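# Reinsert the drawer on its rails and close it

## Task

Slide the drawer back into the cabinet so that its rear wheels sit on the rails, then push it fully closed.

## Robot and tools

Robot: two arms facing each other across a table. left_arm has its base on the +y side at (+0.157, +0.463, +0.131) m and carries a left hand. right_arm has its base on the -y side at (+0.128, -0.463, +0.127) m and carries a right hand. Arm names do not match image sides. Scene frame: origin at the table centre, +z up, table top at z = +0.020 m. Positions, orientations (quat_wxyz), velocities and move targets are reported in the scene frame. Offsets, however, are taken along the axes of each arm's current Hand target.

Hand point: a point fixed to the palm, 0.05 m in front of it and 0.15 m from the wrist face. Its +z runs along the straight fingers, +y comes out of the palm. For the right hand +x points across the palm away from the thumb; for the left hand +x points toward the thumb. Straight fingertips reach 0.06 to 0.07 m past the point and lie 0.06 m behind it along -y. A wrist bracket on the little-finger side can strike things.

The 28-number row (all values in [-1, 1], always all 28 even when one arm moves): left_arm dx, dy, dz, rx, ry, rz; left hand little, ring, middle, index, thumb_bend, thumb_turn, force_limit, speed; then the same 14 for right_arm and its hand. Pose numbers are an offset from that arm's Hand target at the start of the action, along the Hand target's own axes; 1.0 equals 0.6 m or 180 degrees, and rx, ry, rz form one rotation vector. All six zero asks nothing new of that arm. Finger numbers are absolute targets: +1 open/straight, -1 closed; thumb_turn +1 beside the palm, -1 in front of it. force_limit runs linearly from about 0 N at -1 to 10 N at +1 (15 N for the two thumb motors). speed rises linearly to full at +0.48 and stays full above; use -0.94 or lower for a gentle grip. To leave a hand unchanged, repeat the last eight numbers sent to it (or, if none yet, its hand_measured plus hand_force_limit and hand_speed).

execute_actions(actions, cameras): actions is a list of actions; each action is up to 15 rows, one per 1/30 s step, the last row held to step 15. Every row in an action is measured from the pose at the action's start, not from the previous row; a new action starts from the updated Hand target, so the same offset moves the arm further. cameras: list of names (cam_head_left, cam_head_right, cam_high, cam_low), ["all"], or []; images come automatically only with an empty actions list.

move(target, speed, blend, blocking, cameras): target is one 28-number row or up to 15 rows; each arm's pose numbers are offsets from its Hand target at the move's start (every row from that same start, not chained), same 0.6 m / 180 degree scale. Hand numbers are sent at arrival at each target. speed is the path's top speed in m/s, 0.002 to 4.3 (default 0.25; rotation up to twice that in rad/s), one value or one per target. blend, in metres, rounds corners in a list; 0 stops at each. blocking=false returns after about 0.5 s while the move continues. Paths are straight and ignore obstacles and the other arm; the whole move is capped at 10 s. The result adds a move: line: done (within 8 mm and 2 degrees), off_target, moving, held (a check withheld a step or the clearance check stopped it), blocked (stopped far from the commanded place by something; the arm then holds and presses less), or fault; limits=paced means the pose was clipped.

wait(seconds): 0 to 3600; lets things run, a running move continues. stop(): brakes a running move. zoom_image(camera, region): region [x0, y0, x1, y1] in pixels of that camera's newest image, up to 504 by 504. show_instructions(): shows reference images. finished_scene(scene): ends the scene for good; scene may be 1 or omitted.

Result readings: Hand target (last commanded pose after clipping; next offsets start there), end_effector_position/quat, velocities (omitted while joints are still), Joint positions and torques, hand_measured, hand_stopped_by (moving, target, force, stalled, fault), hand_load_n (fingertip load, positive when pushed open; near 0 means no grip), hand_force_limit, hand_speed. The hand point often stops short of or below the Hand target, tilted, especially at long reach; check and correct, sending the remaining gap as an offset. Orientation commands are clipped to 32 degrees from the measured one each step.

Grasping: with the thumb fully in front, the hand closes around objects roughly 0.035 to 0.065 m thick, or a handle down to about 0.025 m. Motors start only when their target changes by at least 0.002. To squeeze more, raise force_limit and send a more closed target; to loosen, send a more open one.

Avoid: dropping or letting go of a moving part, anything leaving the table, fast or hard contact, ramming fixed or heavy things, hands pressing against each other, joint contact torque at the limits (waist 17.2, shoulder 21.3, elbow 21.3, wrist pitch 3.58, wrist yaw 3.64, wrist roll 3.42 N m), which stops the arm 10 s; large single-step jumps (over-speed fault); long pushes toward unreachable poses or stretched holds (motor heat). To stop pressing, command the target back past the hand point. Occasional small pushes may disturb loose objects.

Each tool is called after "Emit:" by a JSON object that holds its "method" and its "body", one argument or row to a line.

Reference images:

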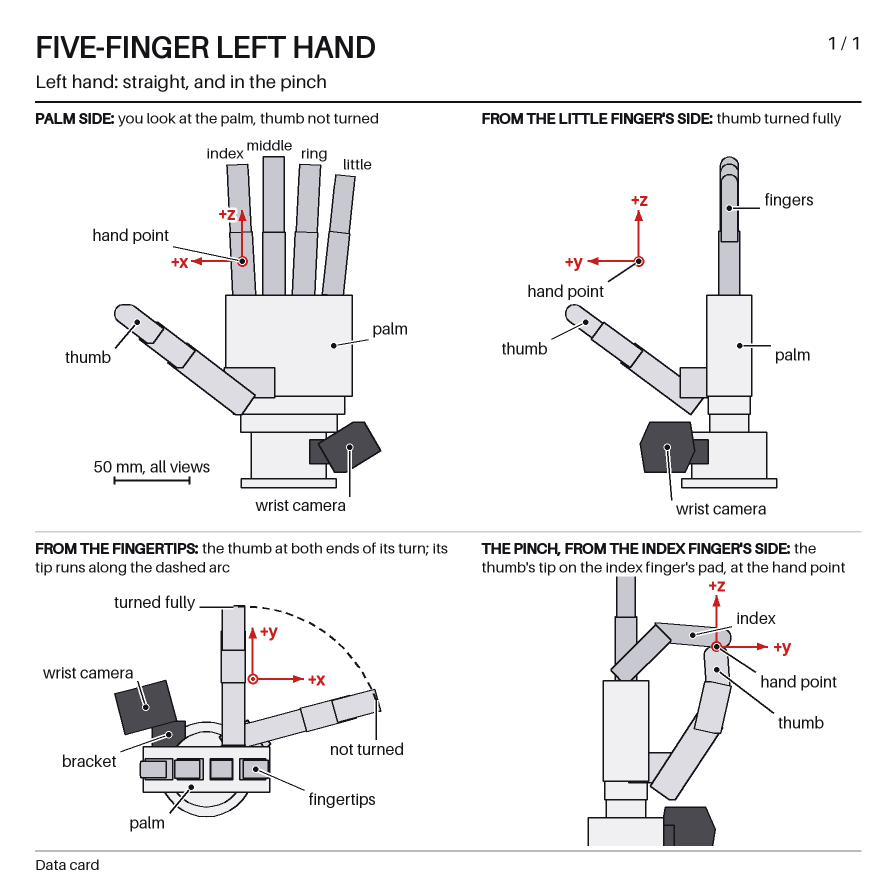

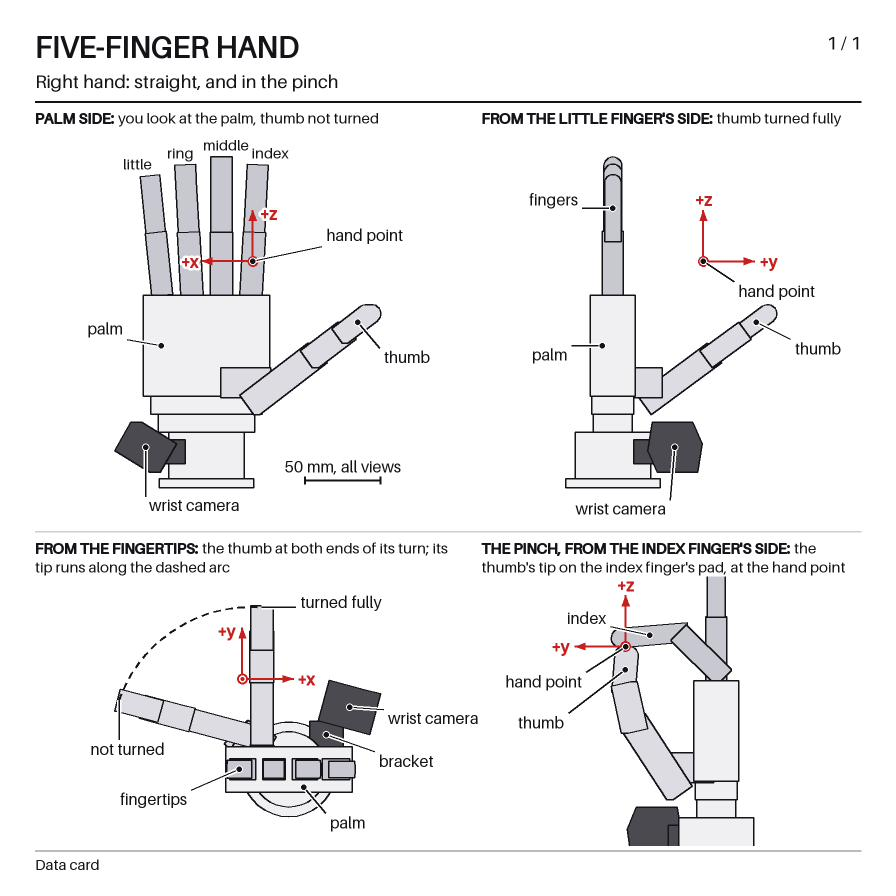

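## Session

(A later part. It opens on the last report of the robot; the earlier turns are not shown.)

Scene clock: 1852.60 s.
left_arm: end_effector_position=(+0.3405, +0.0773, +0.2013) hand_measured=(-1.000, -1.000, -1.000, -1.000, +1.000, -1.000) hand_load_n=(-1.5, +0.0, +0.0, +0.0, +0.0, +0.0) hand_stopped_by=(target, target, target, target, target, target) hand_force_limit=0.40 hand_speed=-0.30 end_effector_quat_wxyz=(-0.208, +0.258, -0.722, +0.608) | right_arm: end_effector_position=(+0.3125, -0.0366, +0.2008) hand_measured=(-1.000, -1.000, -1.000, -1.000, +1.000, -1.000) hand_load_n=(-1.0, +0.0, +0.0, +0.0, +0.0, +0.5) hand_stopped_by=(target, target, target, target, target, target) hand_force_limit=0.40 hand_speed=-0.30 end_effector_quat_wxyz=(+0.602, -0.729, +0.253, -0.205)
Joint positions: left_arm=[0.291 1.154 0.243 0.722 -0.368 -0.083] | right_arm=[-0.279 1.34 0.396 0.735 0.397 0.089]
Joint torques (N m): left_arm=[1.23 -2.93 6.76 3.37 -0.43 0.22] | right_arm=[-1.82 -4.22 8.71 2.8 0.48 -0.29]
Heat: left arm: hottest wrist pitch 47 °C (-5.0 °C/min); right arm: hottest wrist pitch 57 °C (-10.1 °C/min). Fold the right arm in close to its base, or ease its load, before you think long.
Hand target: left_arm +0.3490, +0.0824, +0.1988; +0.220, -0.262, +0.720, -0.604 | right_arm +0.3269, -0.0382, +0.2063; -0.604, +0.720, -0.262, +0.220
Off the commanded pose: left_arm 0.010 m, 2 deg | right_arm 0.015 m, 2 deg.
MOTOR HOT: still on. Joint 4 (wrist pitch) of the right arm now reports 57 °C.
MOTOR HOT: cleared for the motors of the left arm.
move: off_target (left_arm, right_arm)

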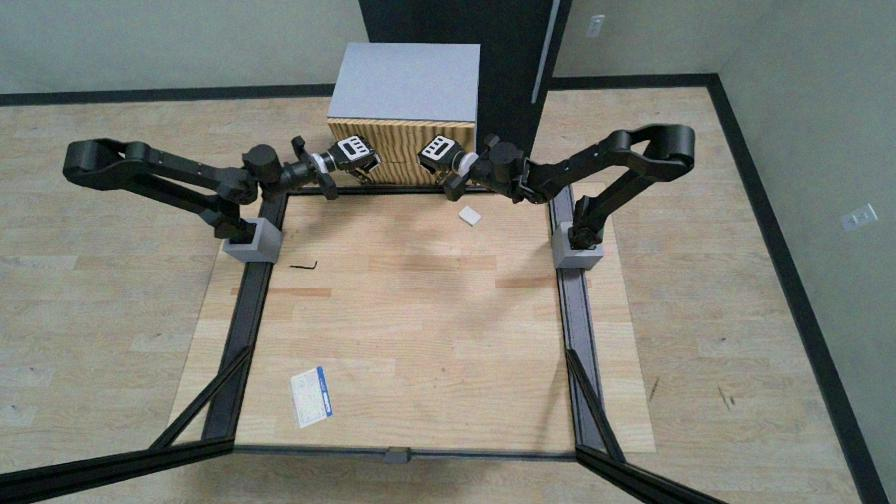

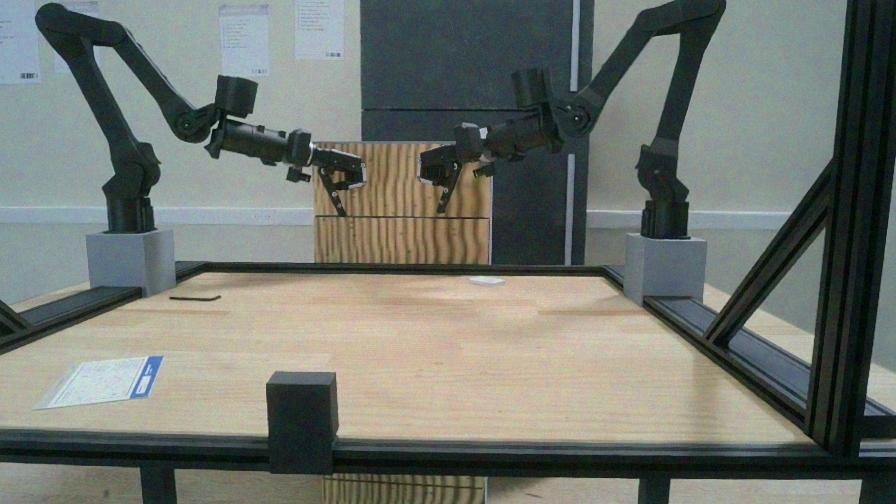

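Emit:
{"method": "move", "body": {
  "target": [
    [0.0383,0.0056,-0.03165,0,0,0,-1,-1,-1,-1,1.0,-1,0.4,-0.3,-0.0383,0.0056,-0.03165,0,0,0,-1,-1,-1,-1,1.0,-1,0.4,-0.3],
    [0.1532,0.0224,-0.1266,0,0,0,-1,-1,-1,-1,1.0,-1,0.4,-0.3,-0.1532,0.0224,-0.1266,0,0,0,-1,-1,-1,-1,1.0,-1,0.4,-0.3]
  ],
  "speed": [0.04, 0.12],
  "blend": [0.01, 0],
  "cameras": ["all"]
}}

Emit:
{"method": "zoom_image", "body": {
  "camera": "cam_head_right",
  "region": [310, 80, 490, 200]
}}

Emit:
{"method": "zoom_image", "body": {
  "camera": "cam_low",
  "region": [290, 120, 510, 260]
}}

Scene clock: 1859.40 s.
left_arm: end_effector_position=(+0.2300, +0.0862, +0.1928) hand_measured=(-1.000, -1.000, -1.000, -1.000, +1.000, -1.000) hand_load_n=(+0.0, +0.0, +0.5, +0.0, +0.0, +0.0) hand_stopped_by=(target, target, target, target, target, target) hand_force_limit=0.40 hand_speed=-0.30 end_effector_quat_wxyz=(-0.222, +0.256, -0.725, +0.600) | right_arm: end_effector_position=(+0.2073, -0.0412, +0.2035) hand_measured=(-1.000, -1.000, -1.000, -1.000, +1.000, -1.000) hand_load_n=(+0.0, +0.5, +0.0, +0.0, +0.0, +0.0) hand_stopped_by=(target, target, target, target, target, target) hand_force_limit=0.40 hand_speed=-0.30 end_effector_quat_wxyz=(+0.602, -0.723, +0.257, -0.221)
Joint positions: left_arm=[-0.376 1.146 0.265 0.52 -1.033 -0.299] | right_arm=[0.248 1.322 0.416 0.6 0.94 0.239]
Joint torques (N m): left_arm=[-0.31 -2.45 9.21 1.47 -0.86 -0.13] | right_arm=[0 -3.94 8.61 1.19 0.39 0.17]
Heat: left arm: hottest wrist pitch 52 °C (+1.0 °C/min); right arm: hottest wrist pitch 63 °C (-2.0 °C/min). Heating fast: the right arm's wrist pitch motor: a push or a pull is the cause, and it goes on while you think. Ease it with your next call, before anything else. Fold the left arm in close to its base, or ease its load, before you think long.
Hand target: left_arm +0.2290, +0.0823, +0.1988; +0.220, -0.262, +0.720, -0.604 | right_arm +0.2069, -0.0383, +0.2062; -0.604, +0.720, -0.262, +0.220
Off the commanded pose: left_arm 0.007 m, 1 deg | right_arm 0.004 m, 1 deg.
MOTOR HOT: joint 4 (wrist pitch) of the left arm now reports 52 °C; the controller stops that arm at 95 °C. To cool a motor, set the load down, stop pushing, or move to a pose that needs little force.
MOTOR HOT: still on. Joint 4 (wrist pitch) of the right arm now reports 63 °C.
move: done

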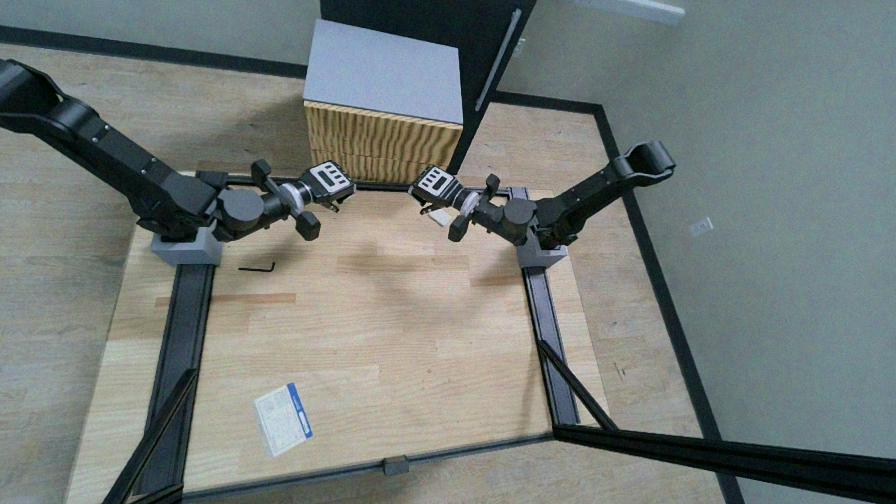

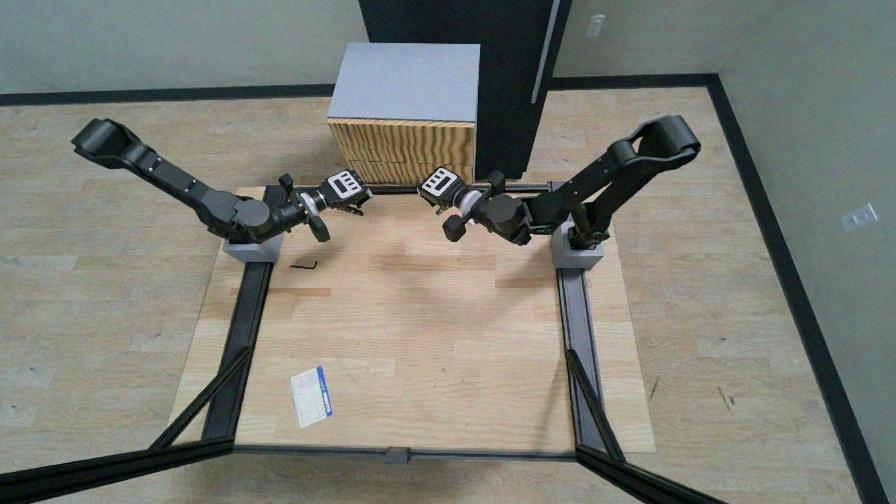

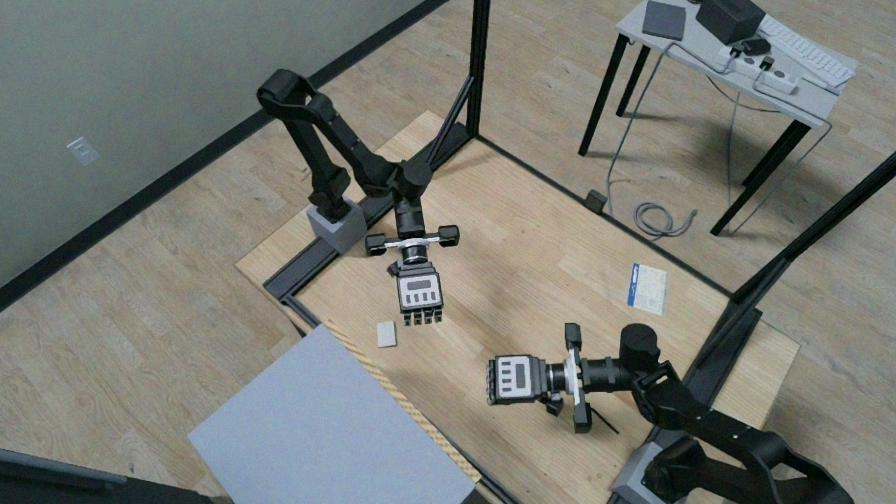

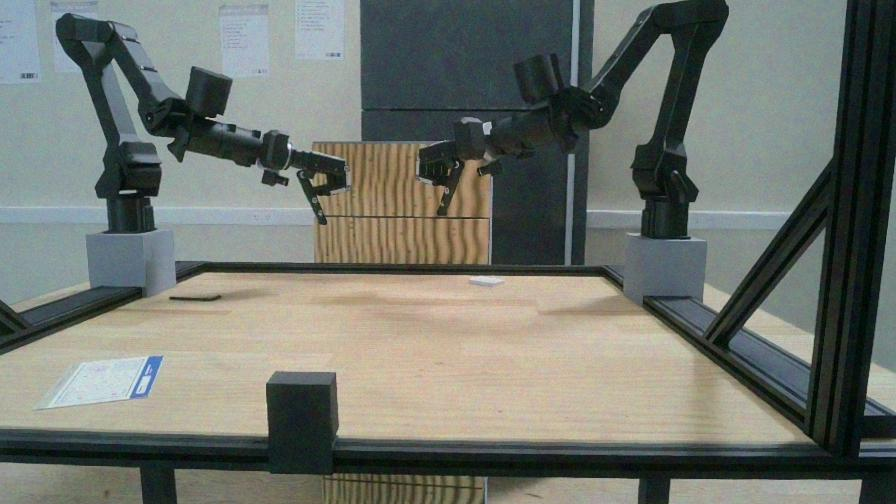

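Scaled by 2.800 from the camera's image (finer frame: 1280x720).

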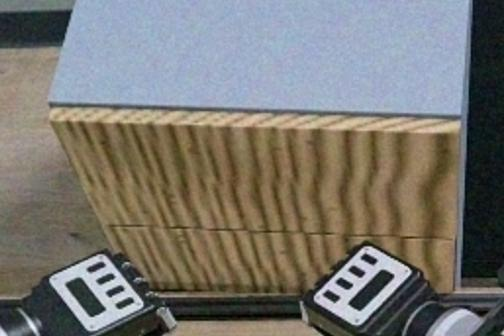

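Scaled by 2.291 from the camera's image (finer frame: 1280x720).

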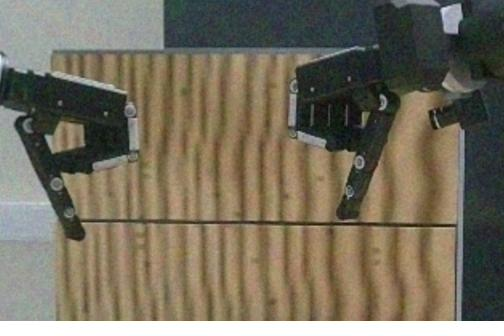

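Emit:
{"method": "finished_scene", "body": {
  "scene": 1
}}

The scene is finished: the task was done.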